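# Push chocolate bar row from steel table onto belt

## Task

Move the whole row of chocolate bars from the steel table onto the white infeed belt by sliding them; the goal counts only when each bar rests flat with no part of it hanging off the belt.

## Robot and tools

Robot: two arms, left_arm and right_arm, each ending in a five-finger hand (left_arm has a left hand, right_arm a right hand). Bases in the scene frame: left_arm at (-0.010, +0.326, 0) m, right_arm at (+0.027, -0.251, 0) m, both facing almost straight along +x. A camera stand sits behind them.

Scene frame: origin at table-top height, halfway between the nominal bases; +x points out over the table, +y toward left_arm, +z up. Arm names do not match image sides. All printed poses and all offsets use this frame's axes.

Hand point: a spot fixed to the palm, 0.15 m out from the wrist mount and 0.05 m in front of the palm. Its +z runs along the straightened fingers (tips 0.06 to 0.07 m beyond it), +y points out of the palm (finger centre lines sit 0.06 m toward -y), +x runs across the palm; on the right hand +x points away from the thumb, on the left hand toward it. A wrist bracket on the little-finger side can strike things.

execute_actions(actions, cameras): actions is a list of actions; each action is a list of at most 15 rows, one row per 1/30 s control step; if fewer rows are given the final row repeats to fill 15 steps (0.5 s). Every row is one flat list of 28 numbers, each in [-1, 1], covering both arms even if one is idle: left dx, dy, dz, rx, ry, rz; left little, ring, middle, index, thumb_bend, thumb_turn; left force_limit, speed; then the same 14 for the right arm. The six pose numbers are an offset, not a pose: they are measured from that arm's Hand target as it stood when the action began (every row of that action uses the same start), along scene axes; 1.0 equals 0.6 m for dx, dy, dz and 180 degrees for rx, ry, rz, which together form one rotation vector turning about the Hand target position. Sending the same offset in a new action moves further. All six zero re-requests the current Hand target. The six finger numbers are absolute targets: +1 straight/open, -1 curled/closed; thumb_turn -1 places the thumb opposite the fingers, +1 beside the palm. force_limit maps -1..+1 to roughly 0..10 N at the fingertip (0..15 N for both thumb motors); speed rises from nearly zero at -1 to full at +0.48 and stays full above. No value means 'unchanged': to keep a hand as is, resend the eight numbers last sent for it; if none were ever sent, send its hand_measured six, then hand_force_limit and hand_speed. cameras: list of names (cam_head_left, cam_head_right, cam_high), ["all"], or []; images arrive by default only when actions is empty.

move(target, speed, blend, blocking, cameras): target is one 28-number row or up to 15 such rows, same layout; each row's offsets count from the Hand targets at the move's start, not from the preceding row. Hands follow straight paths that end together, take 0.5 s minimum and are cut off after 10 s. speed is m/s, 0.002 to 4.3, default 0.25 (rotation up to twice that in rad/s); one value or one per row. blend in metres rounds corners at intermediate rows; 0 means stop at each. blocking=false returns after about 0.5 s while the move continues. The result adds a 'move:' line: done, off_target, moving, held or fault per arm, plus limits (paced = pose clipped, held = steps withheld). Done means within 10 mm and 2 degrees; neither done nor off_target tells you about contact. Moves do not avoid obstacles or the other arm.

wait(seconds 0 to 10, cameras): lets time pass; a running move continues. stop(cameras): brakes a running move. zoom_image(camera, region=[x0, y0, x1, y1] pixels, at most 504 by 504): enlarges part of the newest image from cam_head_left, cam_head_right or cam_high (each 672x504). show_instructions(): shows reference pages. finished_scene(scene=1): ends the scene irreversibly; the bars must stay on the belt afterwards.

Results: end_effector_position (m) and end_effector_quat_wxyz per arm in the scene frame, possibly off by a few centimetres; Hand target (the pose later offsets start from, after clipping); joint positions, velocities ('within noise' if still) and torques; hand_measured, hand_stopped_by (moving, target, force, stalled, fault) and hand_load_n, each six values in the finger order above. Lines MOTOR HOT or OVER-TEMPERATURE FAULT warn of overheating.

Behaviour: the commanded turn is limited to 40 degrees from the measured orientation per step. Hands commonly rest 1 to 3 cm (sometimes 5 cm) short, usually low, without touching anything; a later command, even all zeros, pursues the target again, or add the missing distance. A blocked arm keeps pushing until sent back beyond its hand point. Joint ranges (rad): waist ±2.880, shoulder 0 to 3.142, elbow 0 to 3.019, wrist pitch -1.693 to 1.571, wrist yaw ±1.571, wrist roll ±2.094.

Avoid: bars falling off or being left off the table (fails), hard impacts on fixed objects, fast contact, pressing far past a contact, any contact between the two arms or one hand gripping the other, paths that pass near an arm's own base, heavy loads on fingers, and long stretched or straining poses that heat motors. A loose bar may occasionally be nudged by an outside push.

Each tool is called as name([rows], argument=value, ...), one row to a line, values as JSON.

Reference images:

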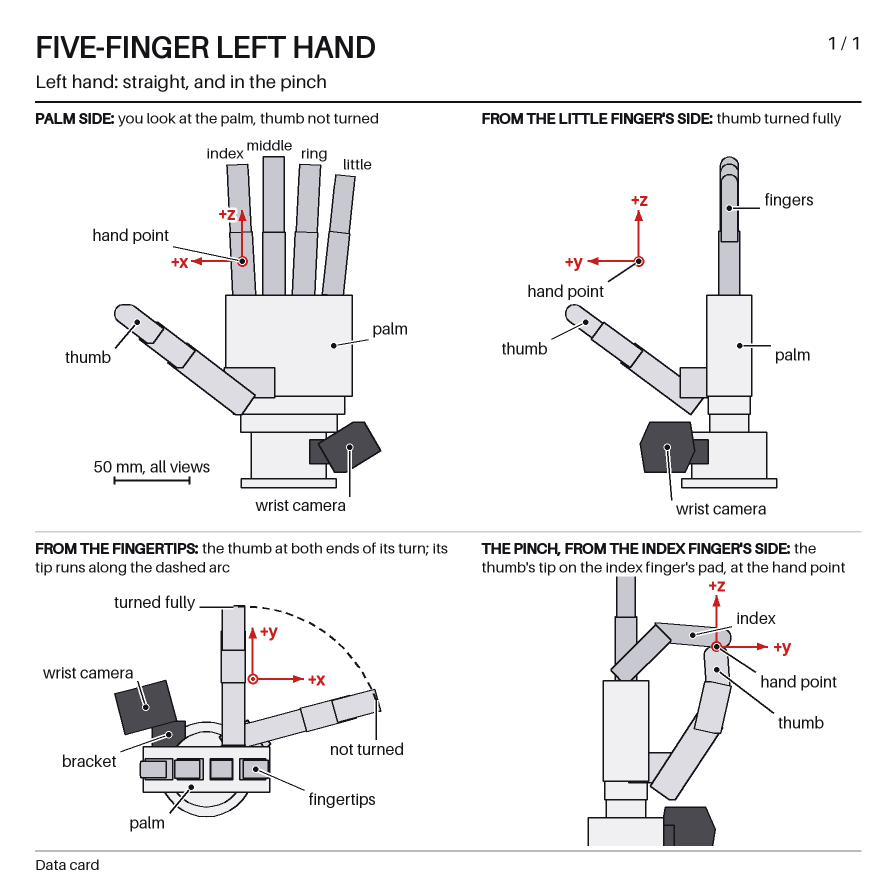

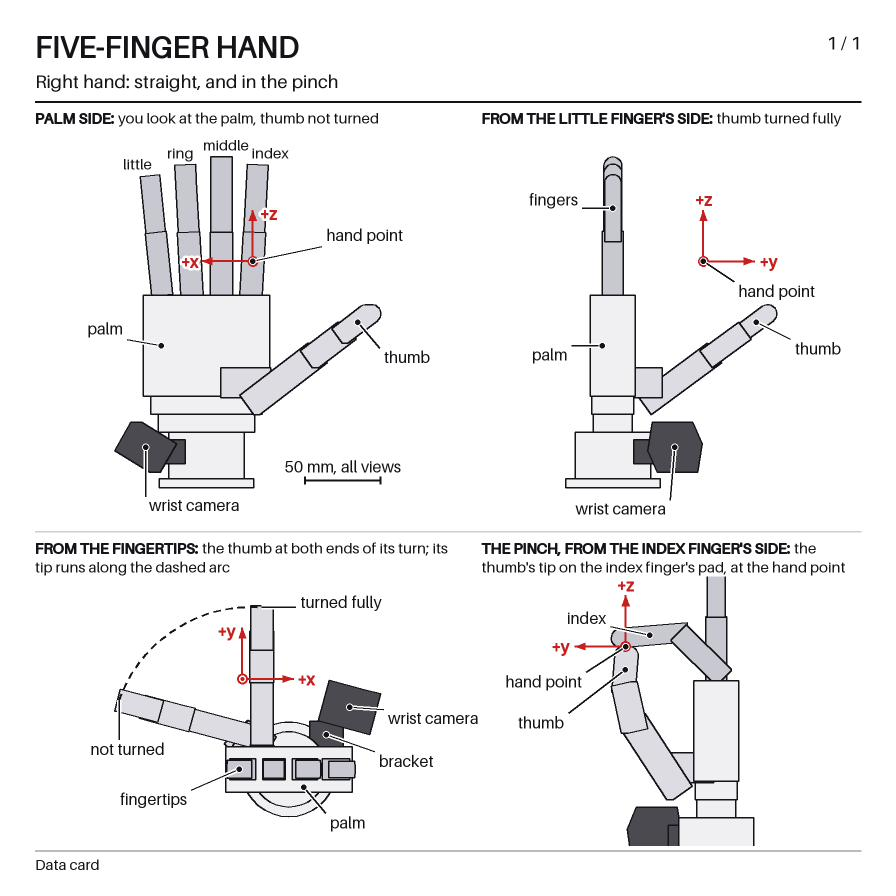

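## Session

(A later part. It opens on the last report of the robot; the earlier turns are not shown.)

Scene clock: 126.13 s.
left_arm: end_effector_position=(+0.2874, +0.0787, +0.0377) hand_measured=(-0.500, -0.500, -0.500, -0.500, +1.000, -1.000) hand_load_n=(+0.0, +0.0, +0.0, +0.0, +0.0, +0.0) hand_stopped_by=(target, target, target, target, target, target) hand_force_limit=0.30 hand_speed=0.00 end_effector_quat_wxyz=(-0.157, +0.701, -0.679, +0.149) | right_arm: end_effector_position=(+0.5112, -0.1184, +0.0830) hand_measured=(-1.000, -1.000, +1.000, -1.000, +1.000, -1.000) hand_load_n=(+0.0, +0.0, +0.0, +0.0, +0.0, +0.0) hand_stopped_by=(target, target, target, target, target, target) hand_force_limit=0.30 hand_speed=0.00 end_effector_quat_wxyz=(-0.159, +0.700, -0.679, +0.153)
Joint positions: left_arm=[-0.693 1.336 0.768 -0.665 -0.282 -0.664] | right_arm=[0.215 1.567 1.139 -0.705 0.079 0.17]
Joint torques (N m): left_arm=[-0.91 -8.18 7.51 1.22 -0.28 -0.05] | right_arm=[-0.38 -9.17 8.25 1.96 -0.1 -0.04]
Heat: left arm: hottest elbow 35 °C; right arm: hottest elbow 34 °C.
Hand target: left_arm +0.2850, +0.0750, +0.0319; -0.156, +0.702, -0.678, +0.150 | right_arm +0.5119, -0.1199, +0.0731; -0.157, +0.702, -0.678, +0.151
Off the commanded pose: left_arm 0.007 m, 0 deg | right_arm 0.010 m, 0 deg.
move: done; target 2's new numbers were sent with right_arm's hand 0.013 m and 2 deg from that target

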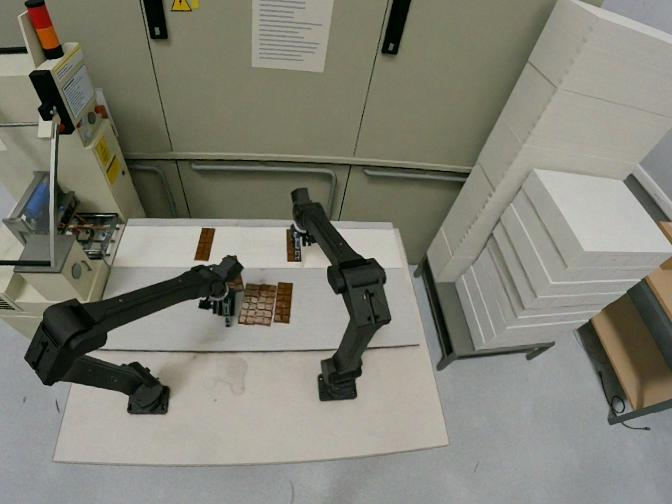

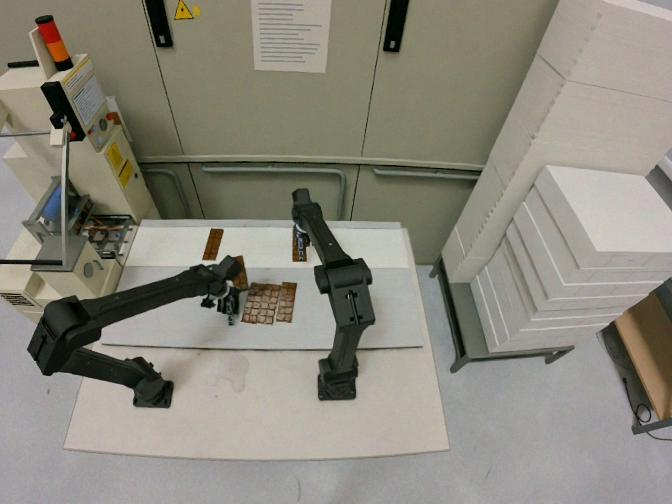

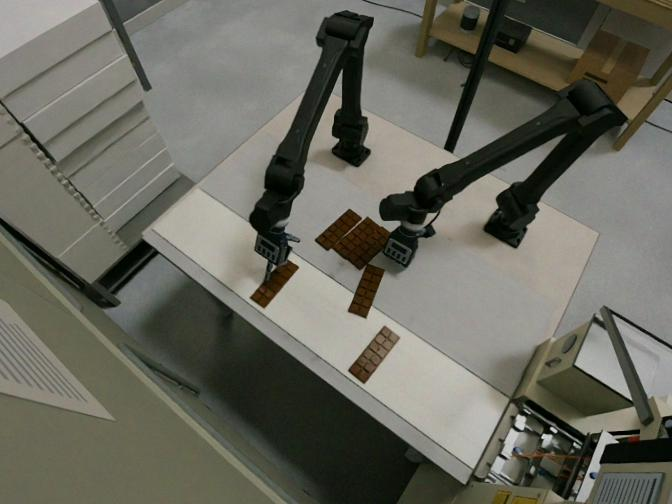

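move([
  [0, 0, 0, 0, 0, 0, -0.5, -0.5, -0.5, -0.5, 1, -1, 0.3, 0.0, -0.0167, 0.0, -0.0315, 0, 0, 0, -1, -1, 1, -1, 1, -1, 0.3, 0.0],
  [0, 0, 0, 0, 0, 0, -0.5, -0.5, -0.5, -0.5, 1, -1, 0.3, 0.0, -0.0167, -0.075, -0.0315, 0, 0, 0, -1, -1, 1, -1, 1, -1, 0.3, 0.0],
], speed=[0.08, 0.08], blend=[0, 0], cameras=["all"])

zoom_image(camera="cam_high", region=[200, 220, 320, 340])

zoom_image(camera="cam_head_left", region=[240, 200, 360, 300])

Scene clock: 129.17 s.
left_arm: end_effector_position=(+0.2874, +0.0787, +0.0377) hand_measured=(-0.500, -0.500, -0.500, -0.500, +1.000, -1.000) hand_load_n=(+0.0, +0.0, +0.0, +0.0, +0.0, +0.0) hand_stopped_by=(target, target, target, target, target, target) hand_force_limit=0.30 hand_speed=0.00 end_effector_quat_wxyz=(-0.157, +0.701, -0.679, +0.149) | right_arm: end_effector_position=(+0.5143, -0.1565, +0.0684) hand_measured=(-1.000, -1.000, +1.000, -1.000, +1.000, -1.000) hand_load_n=(+0.0, +0.0, +0.5, +0.0, +0.0, +0.0) hand_stopped_by=(target, target, target, target, target, target) hand_force_limit=0.30 hand_speed=0.00 end_effector_quat_wxyz=(-0.172, +0.699, -0.675, +0.159)
Joint positions: left_arm=[-0.693 1.336 0.768 -0.665 -0.282 -0.664] | right_arm=[0.13 1.559 1.082 -0.622 0.035 0.091]
Joint torques (N m): left_arm=[-1.03 -8.12 7.5 1.18 -0.29 -0.06] | right_arm=[-1.03 -9.76 6.43 1.24 0.06 -0.06]
Heat: left arm: hottest elbow 35 °C; right arm: hottest elbow 34 °C.
Hand target: left_arm +0.2850, +0.0750, +0.0319; -0.156, +0.702, -0.678, +0.150 | right_arm +0.5019, -0.1651, +0.0540; -0.157, +0.702, -0.678, +0.151
Off the commanded pose: left_arm 0.007 m, 0 deg | right_arm 0.021 m, 2 deg.
move: off_target (right_arm)

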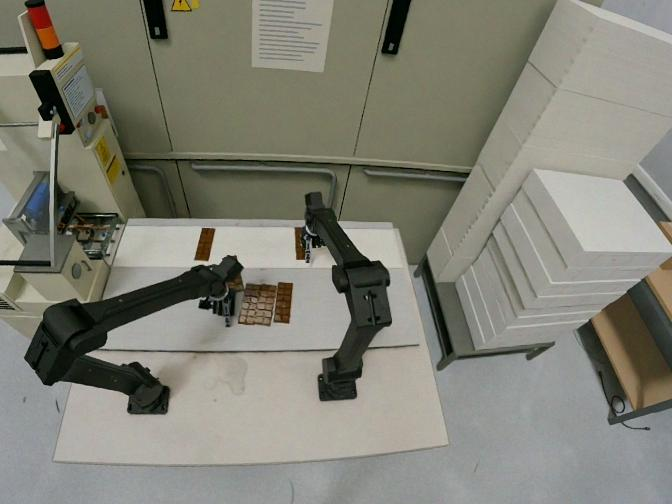

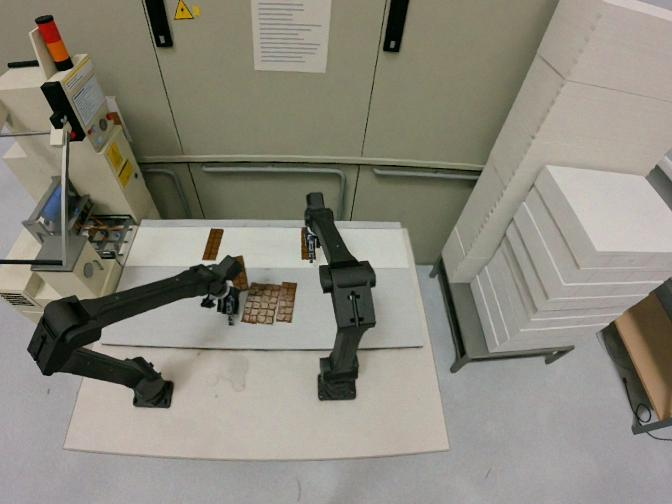

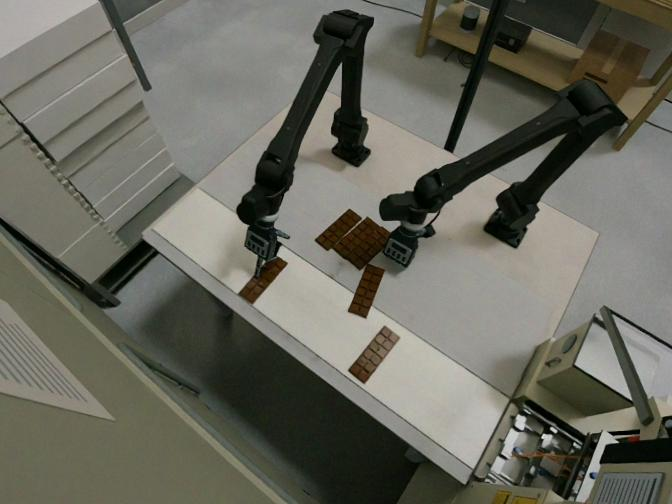

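Scaled by 4.200 from the camera's 672x504 image, which has a finer 960x720 frame.

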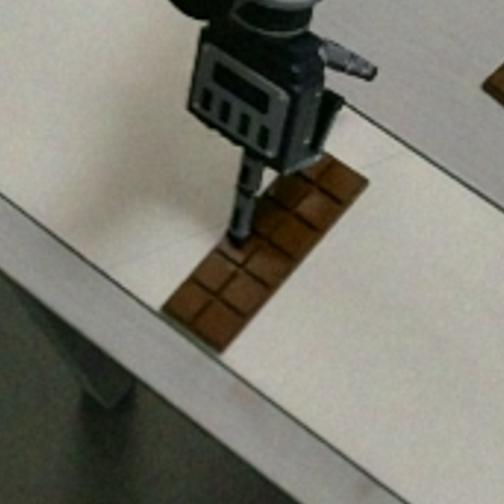

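Scaled by 4.200 from the camera's 672x504 image, which has a finer 960x720 frame.

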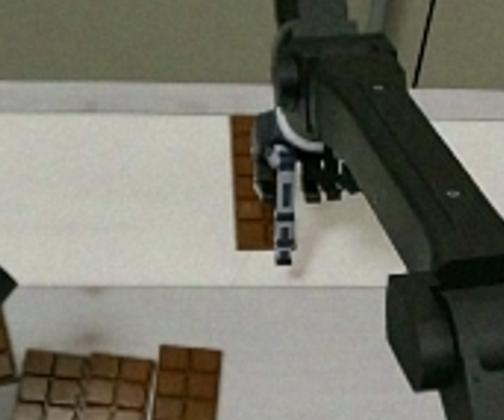

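move(target=[0, 0, 0, 0, 0, 0, -0.5, -0.5, -0.5, -0.5, 1, -1, 0.3, 0.0, -0.05, 0.0, 0, 0, 0, 0, -1, -1, 1, -1, 1, -1, 0.3, 0.0], speed=0.06, cameras=["all"])

zoom_image(camera="cam_high", region=[200, 220, 320, 340])

zoom_image(camera="cam_head_left", region=[240, 200, 360, 300])

Scene clock: 130.43 s.
left_arm: end_effector_position=(+0.2874, +0.0787, +0.0377) hand_measured=(-0.500, -0.500, -0.500, -0.500, +1.000, -1.000) hand_load_n=(+0.0, +0.0, +0.0, +0.0, +0.0, +0.0) hand_stopped_by=(target, target, target, target, target, target) hand_force_limit=0.30 hand_speed=0.00 end_effector_quat_wxyz=(-0.157, +0.701, -0.679, +0.149) | right_arm: end_effector_position=(+0.4868, -0.1607, +0.0679) hand_measured=(-1.000, -1.000, +1.000, -1.000, +1.000, -1.000) hand_load_n=(+0.0, +0.0, +0.5, +0.0, +0.5, +0.0) hand_stopped_by=(target, target, target, target, target, target) hand_force_limit=0.30 hand_speed=0.00 end_effector_quat_wxyz=(-0.172, +0.699, -0.675, +0.160)
Joint positions: left_arm=[-0.693 1.336 0.768 -0.665 -0.282 -0.664] | right_arm=[0.13 1.49 1 -0.607 0.037 0.091]
Joint torques (N m): left_arm=[-1.03 -8.12 7.51 1.21 -0.28 -0.06] | right_arm=[-0.26 -9 6.22 1.07 0.13 -0.01]
Heat: left arm: hottest elbow 35 °C; right arm: hottest elbow 34 °C.
Hand target: left_arm +0.2850, +0.0750, +0.0319; -0.156, +0.702, -0.678, +0.150 | right_arm +0.4719, -0.1652, +0.0541; -0.157, +0.702, -0.678, +0.151
Off the commanded pose: left_arm 0.007 m, 0 deg | right_arm 0.021 m, 2 deg.
move: off_target (right_arm)

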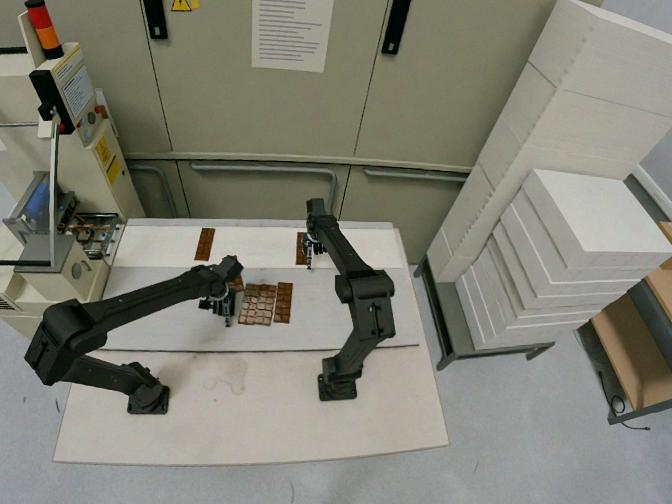

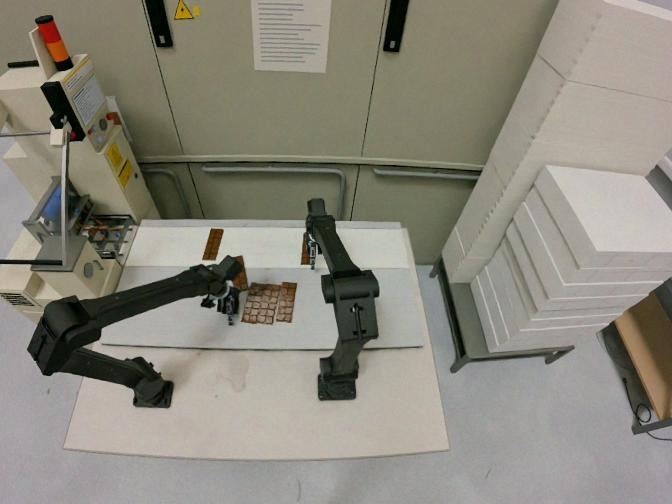

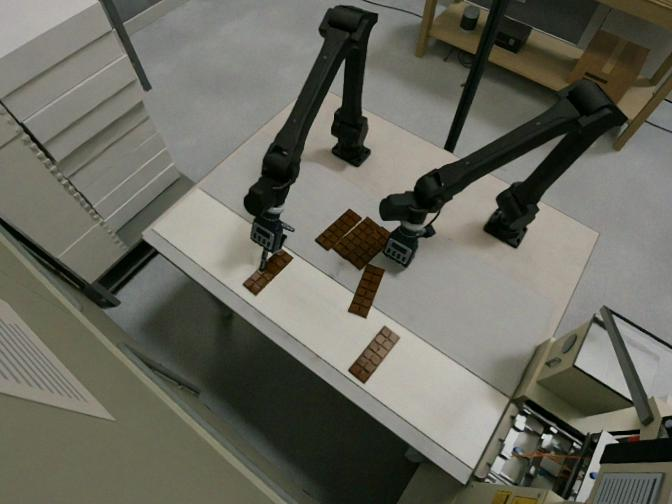

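Scaled by 4.200 from the camera's 672x504 image, which has a finer 960x720 frame.

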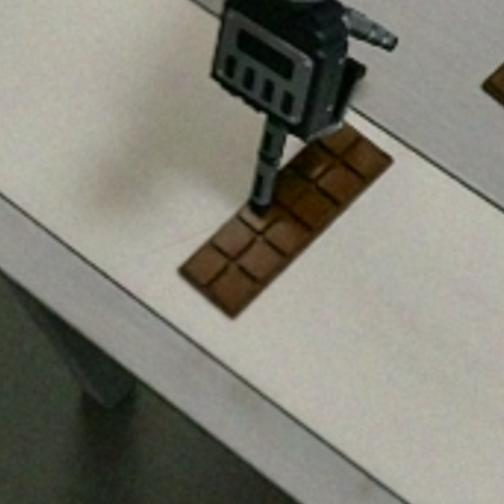

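Scaled by 4.200 from the camera's 672x504 image, which has a finer 960x720 frame.

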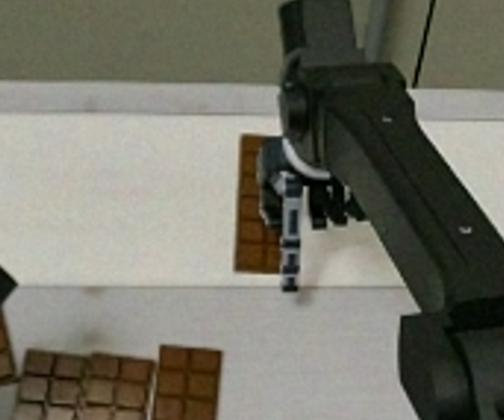

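move([
  [0.0417, 0, 0.01, 0, 0, 0, -0.5, -0.5, -0.5, -0.5, 1, -1, 0.3, 0.0, 0.0252, 0.0033, 0.11, 0, 0, 0, -1, -1, 1, -1, 1, -1, 0.3, 0.0],
  [0.1917, 0.0133, 0.0083, 0, 0, 0, -0.5, -0.5, -0.5, -0.5, 1, -1, 0.3, 0.0, -0.1865, -0.025, 0.11, 0, 0, 0, -1, -1, 1, -1, 1, -1, 0.3, 0.0],
  [0.3067, 0.0267, 0.0017, 0, 0, 0, -0.5, -0.5, -0.5, -0.5, 1, -1, 0.3, 0.0, -0.3698, -0.0417, 0.11, 0, 0, 0, -0.5, -0.5, -0.5, -0.5, 1, -1, 0.3, 0.0],
], speed=[0.1, 0.12, 0.12], blend=[0.01, 0.03, 0], cameras=["all"])

zoom_image(camera="cam_high", region=[230, 210, 430, 400])

zoom_image(camera="cam_head_left", region=[180, 190, 320, 330])

Scene clock: 135.53 s.
left_arm: end_effector_position=(+0.4503, +0.0919, +0.0343) hand_measured=(-0.500, -0.500, -0.500, -0.500, +1.000, -1.000) hand_load_n=(+0.0, +0.5, -0.5, -1.0, +0.0, +0.0) hand_stopped_by=(target, target, target, target, target, target) hand_force_limit=0.30 hand_speed=0.00 end_effector_quat_wxyz=(-0.152, +0.704, -0.679, +0.146) | right_arm: end_effector_position=(+0.2559, -0.1911, +0.1220) hand_measured=(-0.500, -0.500, -0.500, -0.500, +1.000, -1.000) hand_load_n=(+0.0, +0.0, +0.0, +0.0, +0.0, +0.0) hand_stopped_by=(target, target, target, target, target, target) hand_force_limit=0.30 hand_speed=0.00 end_effector_quat_wxyz=(-0.160, +0.702, -0.677, +0.153)
Joint positions: left_arm=[-0.452 1.664 1.123 -0.648 -0.191 -0.438] | right_arm=[0.138 0.754 0.624 -0.997 0.045 0.096]
Joint torques (N m): left_arm=[0.79 -11.81 11.51 0.98 -0.05 0.24] | right_arm=[0.67 -1.32 8.94 0.7 0.14 0.11]
Heat: left arm: hottest elbow 35 °C; right arm: hottest elbow 34 °C.
Hand target: left_arm +0.4689, +0.0910, +0.0329; -0.156, +0.702, -0.678, +0.150 | right_arm +0.2500, -0.1902, +0.1200; -0.157, +0.702, -0.678, +0.151
Off the commanded pose: left_arm 0.019 m, 1 deg | right_arm 0.006 m, 0 deg.
move: off_target (left_arm)

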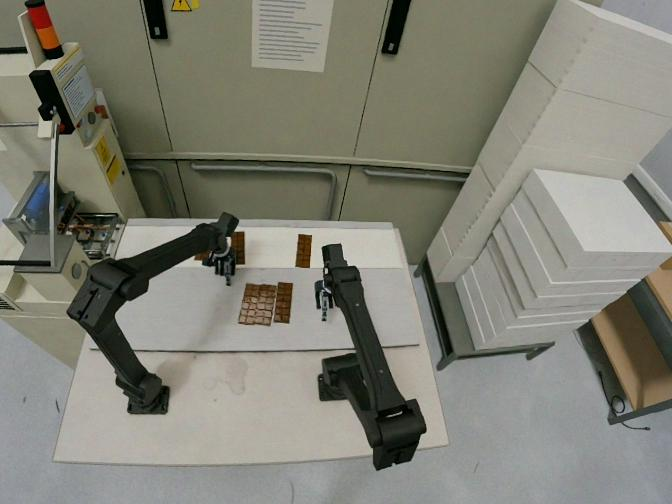

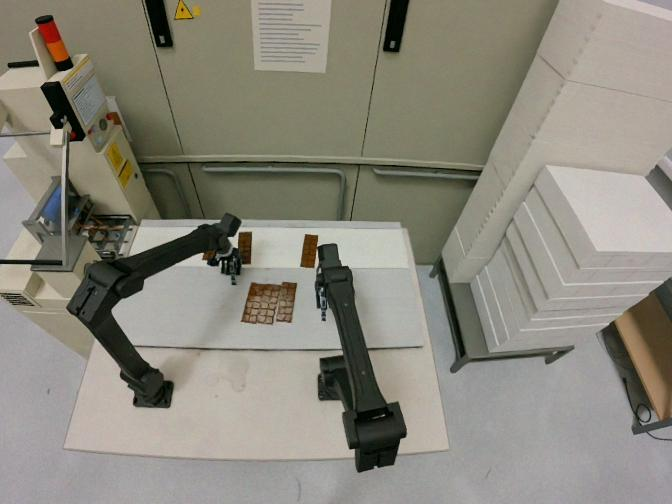

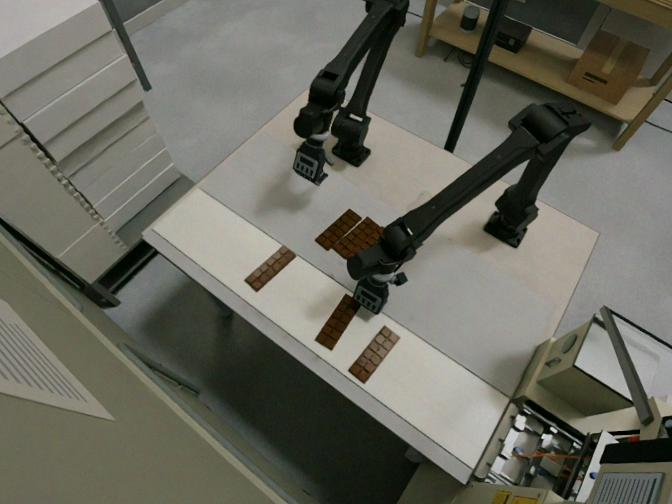

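Scaled by 2.520 from the camera's 672x504 image, which has a finer 960x720 frame.

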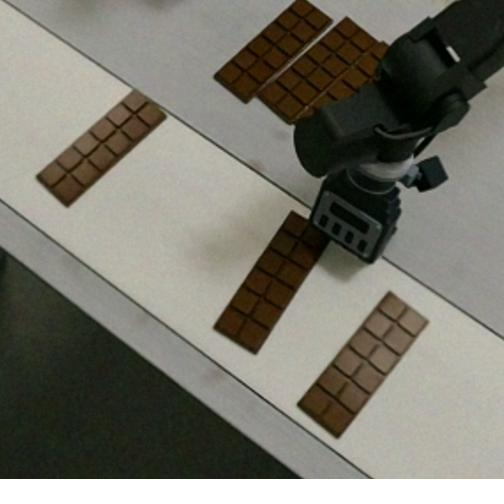

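Scaled by 3.600 from the camera's 672x504 image, which has a finer 960x720 frame.

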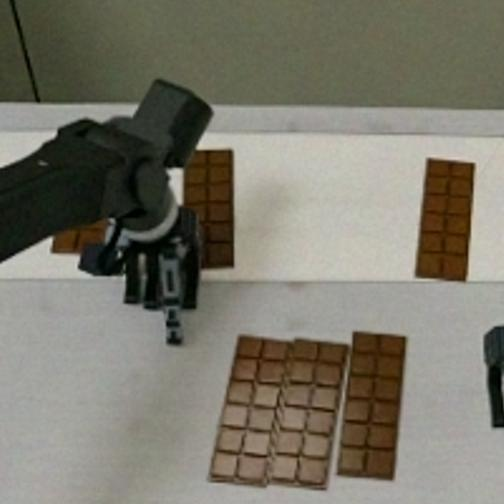

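move([
  [0.0133, 0, 0, 0, 0, 0, -0.5, -0.5, -0.5, -0.5, 1, -1, 0.3, 0.0, 0, 0, 0, 0, 0, 0, -0.5, -0.5, -0.5, -0.5, 1, -1, 0.3, 0.0],
  [-0.0233, 0, 0.1617, 0, 0, 0, -0.5, -0.5, -0.5, -0.5, 1, -1, 0.3, 0.0, 0, 0, 0, 0, 0, 0, -0.5, -0.5, -0.5, -0.5, 1, -1, 0.3, 0.0],
  [0.0235, -0.0183, 0.1617, 0, 0, 0, -1, -1, 1, -1, 1, -1, 0.3, 0.0, 0, 0, 0, 0, 0, 0, -0.5, -0.5, -0.5, -0.5, 1, -1, 0.3, 0.0],
  [0.0235, -0.0183, 0.07, 0, 0, 0, -1, -1, 1, -1, 1, -1, 0.3, 0.0, 0, 0, 0, 0, 0, 0, -0.5, -0.5, -0.5, -0.5, 1, -1, 0.3, 0.0],
], speed=[0.06, 0.15, 0.15, 0.1], blend=[0, 0.02, 0, 0], cameras=["all"])

zoom_image(camera="cam_high", region=[280, 250, 420, 390])

zoom_image(camera="cam_head_left", region=[180, 190, 320, 330])

Scene clock: 141.00 s.
left_arm: end_effector_position=(+0.4843, +0.0802, +0.0882) hand_measured=(-1.000, -1.000, +1.000, -1.000, +1.000, -1.000) hand_load_n=(+0.0, +0.0, +0.0, +0.0, +0.0, +0.0) hand_stopped_by=(target, target, target, target, target, target) hand_force_limit=0.30 hand_speed=0.00 end_effector_quat_wxyz=(-0.158, +0.703, -0.676, +0.157) | right_arm: end_effector_position=(+0.2559, -0.1911, +0.1220) hand_measured=(-0.500, -0.500, -0.500, -0.500, +1.000, -1.000) hand_load_n=(+0.0, +0.0, +0.0, +0.0, +0.0, +0.0) hand_stopped_by=(target, target, target, target, target, target) hand_force_limit=0.30 hand_speed=0.00 end_effector_quat_wxyz=(-0.160, +0.702, -0.677, +0.153)
Joint positions: left_arm=[-0.446 1.671 1.287 -0.778 -0.192 -0.433] | right_arm=[0.138 0.754 0.624 -0.997 0.045 0.096]
Joint torques (N m): left_arm=[-0.21 -13.86 8.24 1.29 -0.14 0.12] | right_arm=[0.62 -1.32 8.98 0.72 0.14 0.11]
Heat: left arm: hottest elbow 36 °C; right arm: hottest elbow 34 °C.
Hand target: left_arm +0.4830, +0.0800, +0.0749; -0.156, +0.702, -0.678, +0.150 | right_arm +0.2500, -0.1902, +0.1200; -0.157, +0.702, -0.678, +0.151
Off the commanded pose: left_arm 0.013 m, 1 deg | right_arm 0.006 m, 0 deg.
move: off_target (left_arm); blend cut to 0.0151 m at target 2; target 3's new numbers were sent with left_arm's hand 0.024 m and 2 deg from that target

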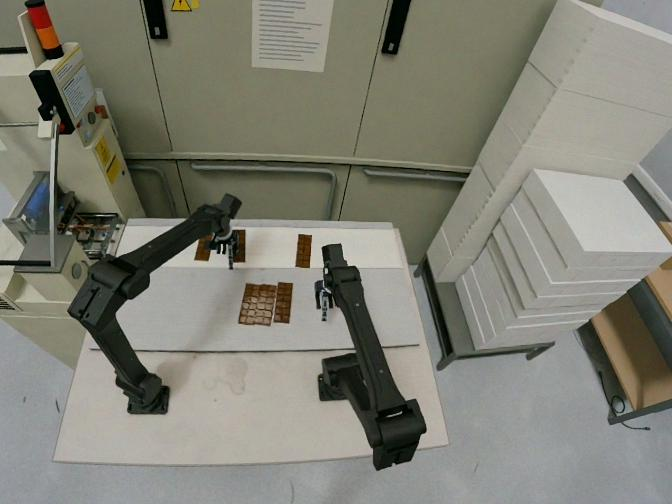

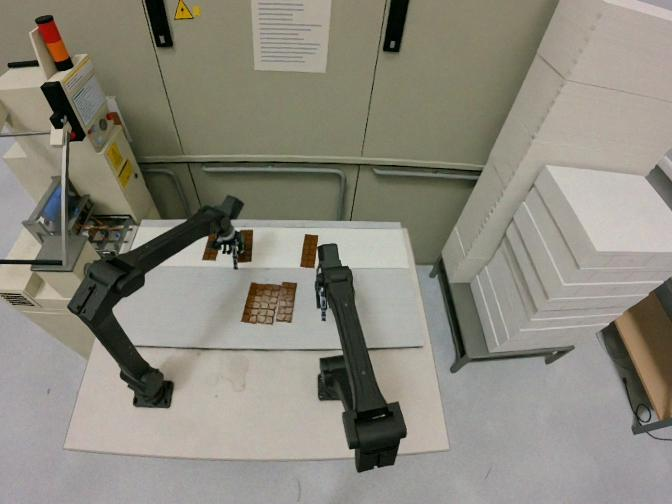

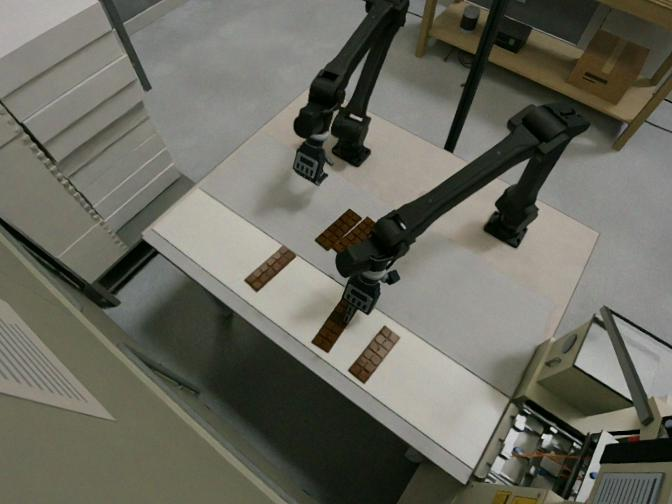

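Scaled by 3.600 from the camera's 672x504 image, which has a finer 960x720 frame.

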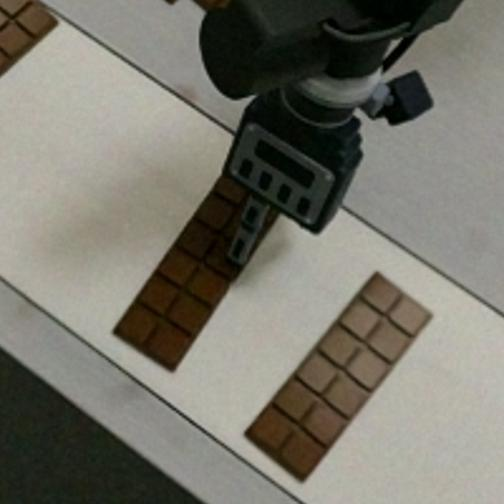

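Scaled by 3.600 from the camera's 672x504 image, which has a finer 960x720 frame.

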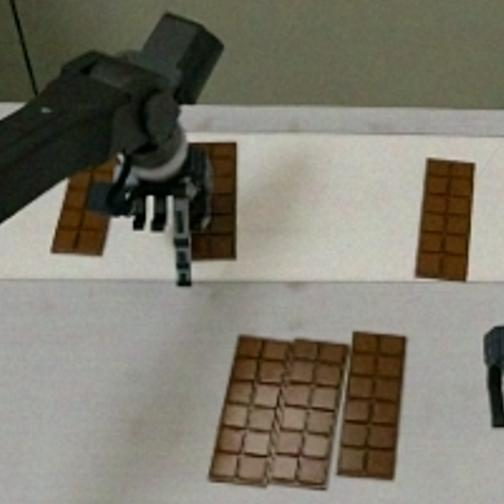

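move([
  [0.0217, 0, 0.005, 0, 0, 0, -1, -1, 1, -1, 1, -1, 0.3, 0.0, 0, 0, 0, 0, 0, 0, -0.5, -0.5, -0.5, -0.5, 1, -1, 0.3, 0.0],
  [0.0167, 0.0, -0.0082, 0, 0, 0, -1, -1, 1, -1, 1, -1, 0.3, 0.0, 0, 0, 0, 0, 0, 0, -0.5, -0.5, -0.5, -0.5, 1, -1, 0.3, 0.0],
  [0.0167, 0.0917, -0.0082, 0, 0, 0, -1, -1, 1, -1, 1, -1, 0.3, 0.0, 0, 0, 0, 0, 0, 0, -0.5, -0.5, -0.5, -0.5, 1, -1, 0.3, 0.0],
], speed=[0.06, 0.06, 0.08], blend=[0.005, 0, 0], cameras=["all"])

zoom_image(camera="cam_high", region=[280, 250, 420, 390])

zoom_image(camera="cam_head_left", region=[180, 190, 320, 330])

Scene clock: 143.83 s.
left_arm: end_effector_position=(+0.4993, +0.1244, +0.0856) hand_measured=(-1.000, -1.000, +1.000, -1.000, +1.000, -1.000) hand_load_n=(+0.0, +0.0, +0.0, +0.0, +0.0, +0.0) hand_stopped_by=(target, target, target, target, target, target) hand_force_limit=0.30 hand_speed=0.00 end_effector_quat_wxyz=(-0.159, +0.702, -0.674, +0.165) | right_arm: end_effector_position=(+0.2559, -0.1911, +0.1220) hand_measured=(-0.500, -0.500, -0.500, -0.500, +1.000, -1.000) hand_load_n=(+0.0, +0.0, +0.0, +0.0, +0.0, +0.0) hand_stopped_by=(target, target, target, target, target, target) hand_force_limit=0.30 hand_speed=0.00 end_effector_quat_wxyz=(-0.160, +0.702, -0.677, +0.153)
Joint positions: left_arm=[-0.353 1.656 1.254 -0.73 -0.151 -0.347] | right_arm=[0.138 0.754 0.624 -0.997 0.045 0.096]
Joint torques (N m): left_arm=[0.91 -14.39 7.06 1.01 -0.04 0.23] | right_arm=[0.56 -1.32 8.94 0.72 0.14 0.11]
Heat: left arm: hottest elbow 36 °C; right arm: hottest elbow 34 °C.
Hand target: left_arm +0.4931, +0.1349, +0.0700; -0.156, +0.702, -0.678, +0.150 | right_arm +0.2500, -0.1902, +0.1200; -0.157, +0.702, -0.678, +0.151
Off the commanded pose: left_arm 0.020 m, 2 deg | right_arm 0.006 m, 0 deg.
move: off_target (left_arm); blend cut to 0.0042 m at target 1

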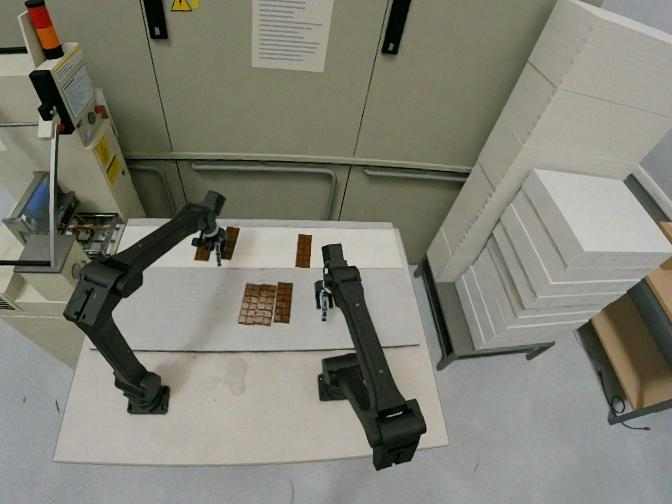

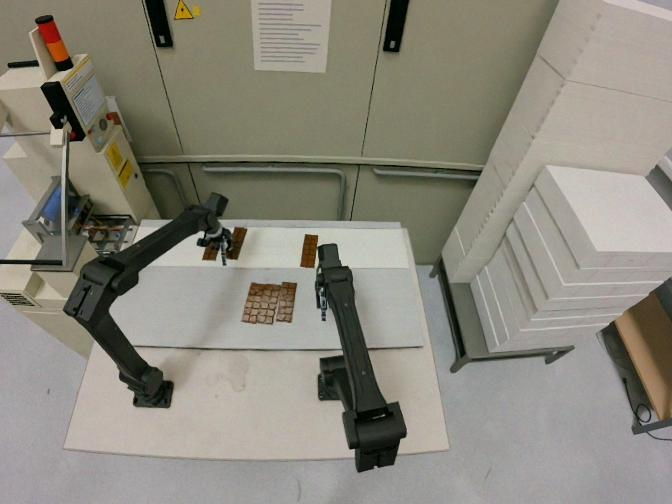

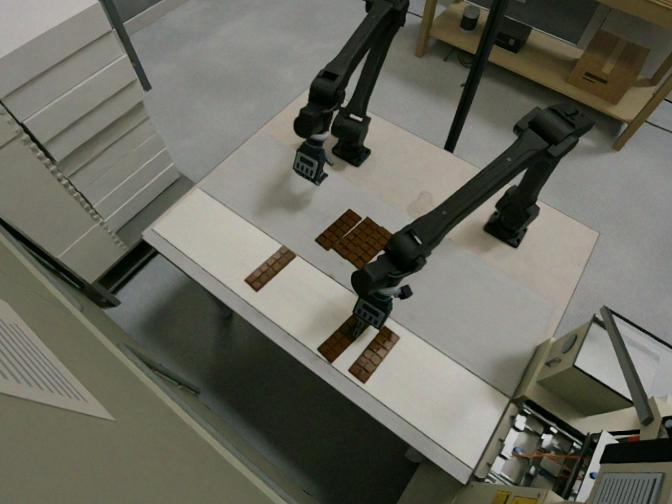

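Scaled by 3.600 from the camera's 672x504 image, which has a finer 960x720 frame.

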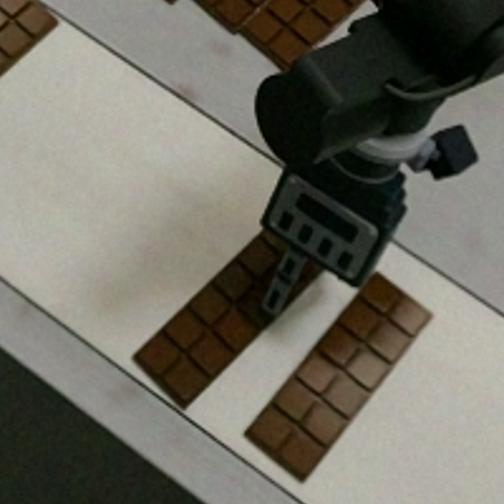

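Scaled by 3.600 from the camera's 672x504 image, which has a finer 960x720 frame.

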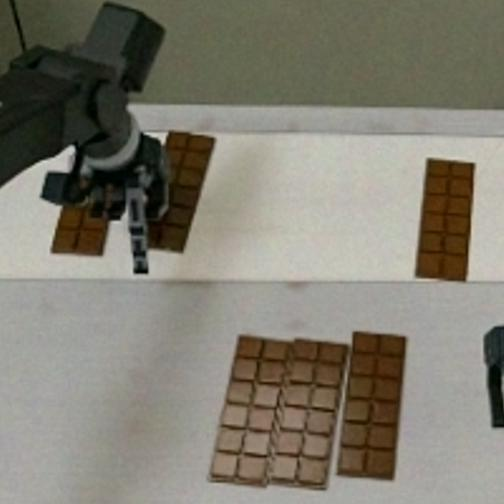

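move(target=[-0.025, 0, 0, 0, 0, 0, -1, -1, 1, -1, 1, -1, 0.3, 0.0, 0, 0, 0, 0, 0, 0, -0.5, -0.5, -0.5, -0.5, 1, -1, 0.3, 0.0], speed=0.06, cameras=["all"])

zoom_image(camera="cam_high", region=[280, 250, 420, 390])

zoom_image(camera="cam_head_left", region=[180, 190, 320, 330])

Scene clock: 145.10 s.
left_arm: end_effector_position=(+0.4871, +0.1292, +0.0850) hand_measured=(-1.000, -1.000, +1.000, -1.000, +1.000, -1.000) hand_load_n=(+0.0, +0.5, +0.0, +0.0, +0.0, +0.0) hand_stopped_by=(target, target, target, target, target, target) hand_force_limit=0.30 hand_speed=0.00 end_effector_quat_wxyz=(-0.160, +0.702, -0.674, +0.165) | right_arm: end_effector_position=(+0.2559, -0.1911, +0.1220) hand_measured=(-0.500, -0.500, -0.500, -0.500, +1.000, -1.000) hand_load_n=(+0.0, +0.0, +0.0, +0.0, +0.0, +0.0) hand_stopped_by=(target, target, target, target, target, target) hand_force_limit=0.30 hand_speed=0.00 end_effector_quat_wxyz=(-0.160, +0.702, -0.677, +0.153)
Joint positions: left_arm=[-0.353 1.624 1.212 -0.719 -0.153 -0.346] | right_arm=[0.138 0.754 0.624 -0.997 0.045 0.096]
Joint torques (N m): left_arm=[0.09 -14.04 6.84 0.73 -0.14 0.16] | right_arm=[0.62 -1.38 8.92 0.72 0.15 0.11]
Heat: left arm: hottest elbow 36 °C; right arm: hottest elbow 34 °C.
Hand target: left_arm +0.4781, +0.1350, +0.0701; -0.156, +0.702, -0.678, +0.150 | right_arm +0.2500, -0.1902, +0.1200; -0.157, +0.702, -0.678, +0.151
Off the commanded pose: left_arm 0.018 m, 2 deg | right_arm 0.006 m, 0 deg.
move: off_target (left_arm)

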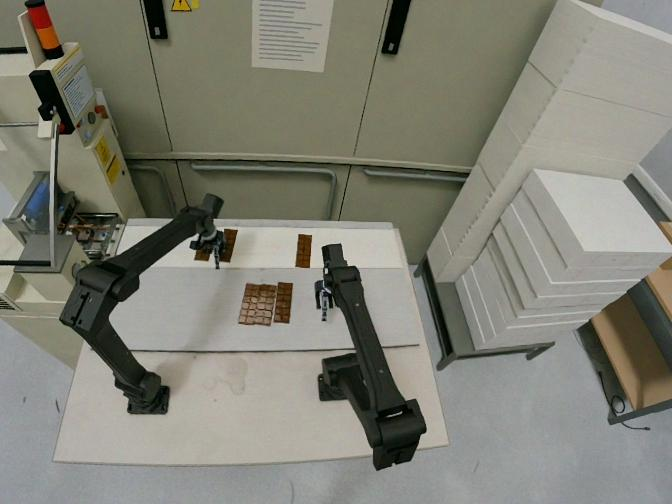

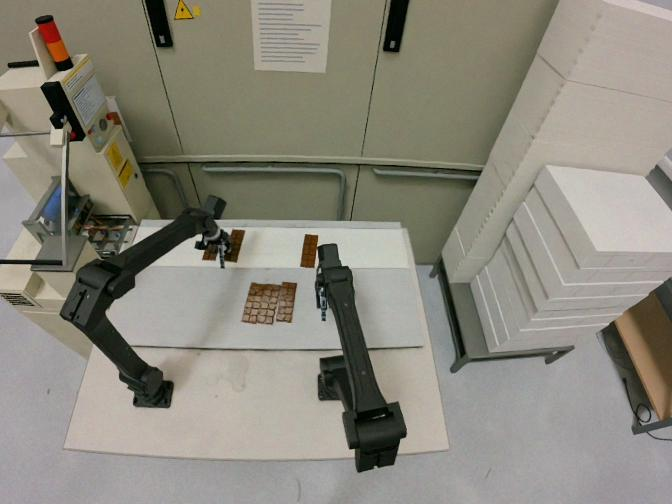

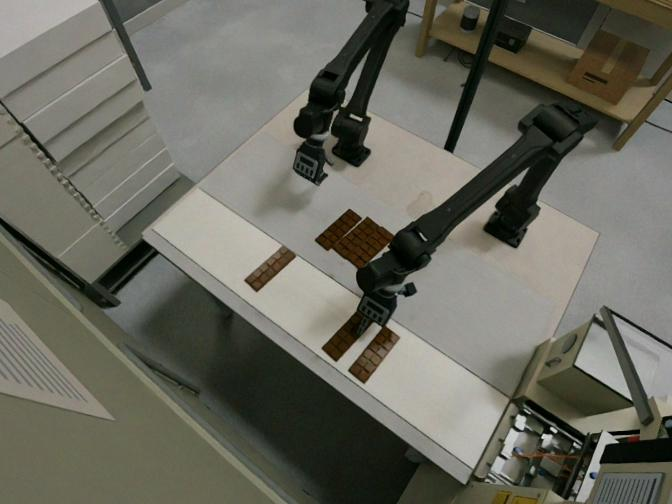

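Scaled by 3.600 from the camera's 672x504 image, which has a finer 960x720 frame.

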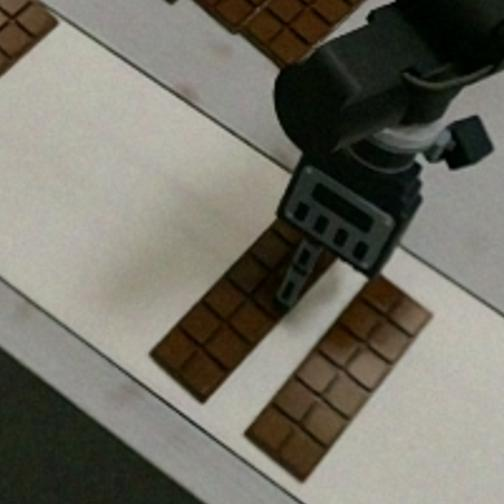

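Scaled by 3.600 from the camera's 672x504 image, which has a finer 960x720 frame.

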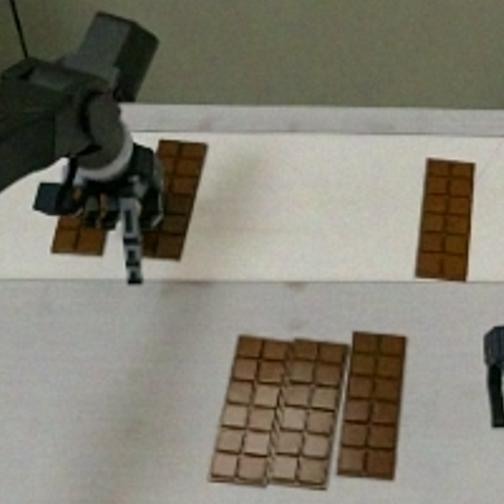

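move([
  [0.0148, -0.0083, 0.1, 0, 0, 0, -1, -1, 1, -1, 1, -1, 0.3, 0.0, 0, 0, 0, 0, 0, 0, -0.5, -0.5, -0.5, -0.5, 1, -1, 0.3, 0.0],
  [-0.5218, -0.205, 0.0415, 0, 0, 0, -0.5, -0.5, -0.5, -0.5, 1, -1, 0.3, 0.0, 0, 0, 0, 0, 0, 0, -0.5, -0.5, -0.5, -0.5, 1, -1, 0.3, 0.0],
  [-0.4885, -0.2083, -0.0335, 0, 0, 0, -0.5, -0.5, -0.5, -0.5, 1, -1, 0.3, 0.0, 0, 0, 0, 0, 0, 0, -0.5, -0.5, -0.5, -0.5, 1, -1, 0.3, 0.0],
], speed=[0.1, 0.25, 0.1], blend=[0.02, 0, 0], cameras=["all"])

zoom_image(camera="cam_high", region=[270, 150, 450, 330])

zoom_image(camera="cam_head_left", region=[190, 250, 330, 370])

Scene clock: 151.27 s.
left_arm: end_effector_position=(+0.1826, +0.0071, +0.0561) hand_measured=(-0.500, -0.500, -0.500, -0.500, +1.000, -1.000) hand_load_n=(+0.0, +0.0, +0.0, +0.0, +0.0, +0.5) hand_stopped_by=(target, target, target, target, target, target) hand_force_limit=0.30 hand_speed=0.00 end_effector_quat_wxyz=(-0.155, +0.704, -0.676, +0.154) | right_arm: end_effector_position=(+0.2559, -0.1911, +0.1220) hand_measured=(-0.500, -0.500, -0.500, -0.500, +1.000, -1.000) hand_load_n=(+0.5, +0.0, +0.0, +0.0, +0.0, +0.0) hand_stopped_by=(target, target, target, target, target, target) hand_force_limit=0.30 hand_speed=0.00 end_effector_quat_wxyz=(-0.160, +0.702, -0.677, +0.153)
Joint positions: left_arm=[-1.066 1.284 0.783 -0.85 -0.385 -1.051] | right_arm=[0.138 0.754 0.624 -0.997 0.045 0.096]
Joint torques (N m): left_arm=[0.62 -7.47 7.6 1.01 -0.13 0.28] | right_arm=[0.62 -1.32 8.96 0.75 0.15 0.11]
Heat: left arm: hottest elbow 35 °C; right arm: hottest elbow 34 °C.
Hand target: left_arm +0.1851, +0.0100, +0.0500; -0.156, +0.703, -0.678, +0.150 | right_arm +0.2500, -0.1902, +0.1200; -0.157, +0.702, -0.678, +0.151
Off the commanded pose: left_arm 0.007 m, 1 deg | right_arm 0.006 m, 0 deg.
move: done

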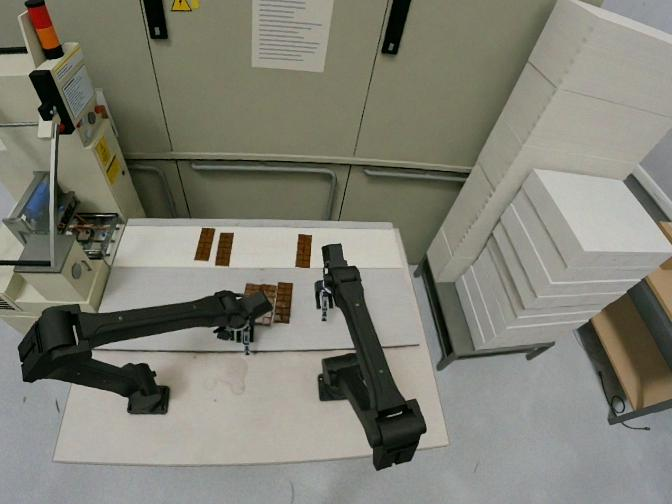

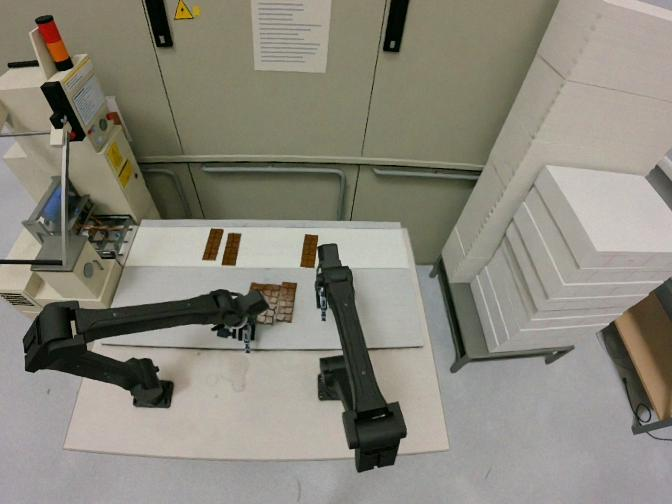

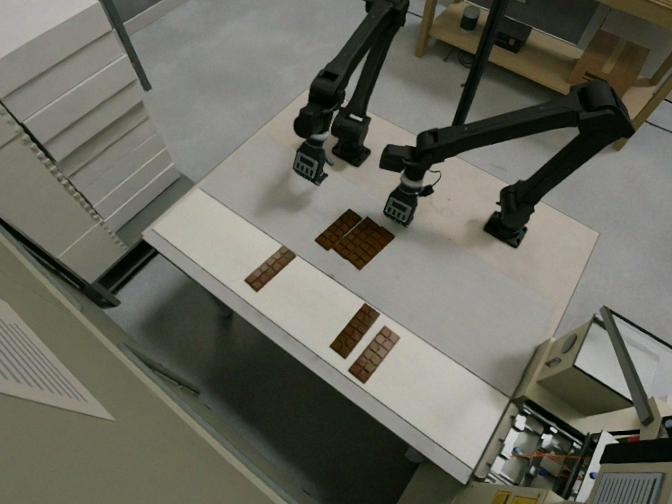

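Scaled by 2.800 from the camera's 672x504 image, which has a finer 960x720 frame.

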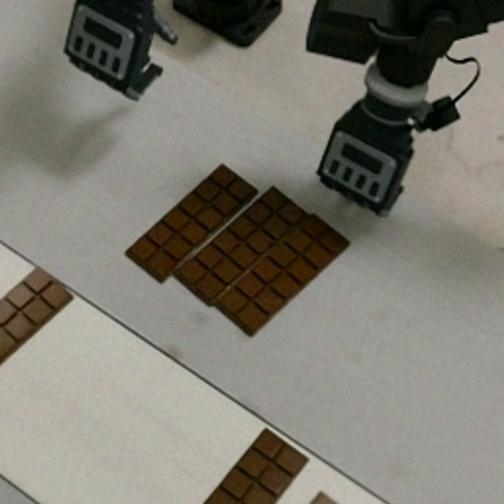

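Scaled by 3.600 from the camera's 672x504 image, which has a finer 960x720 frame.

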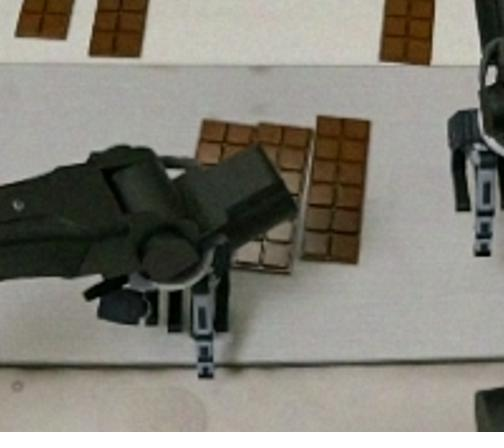

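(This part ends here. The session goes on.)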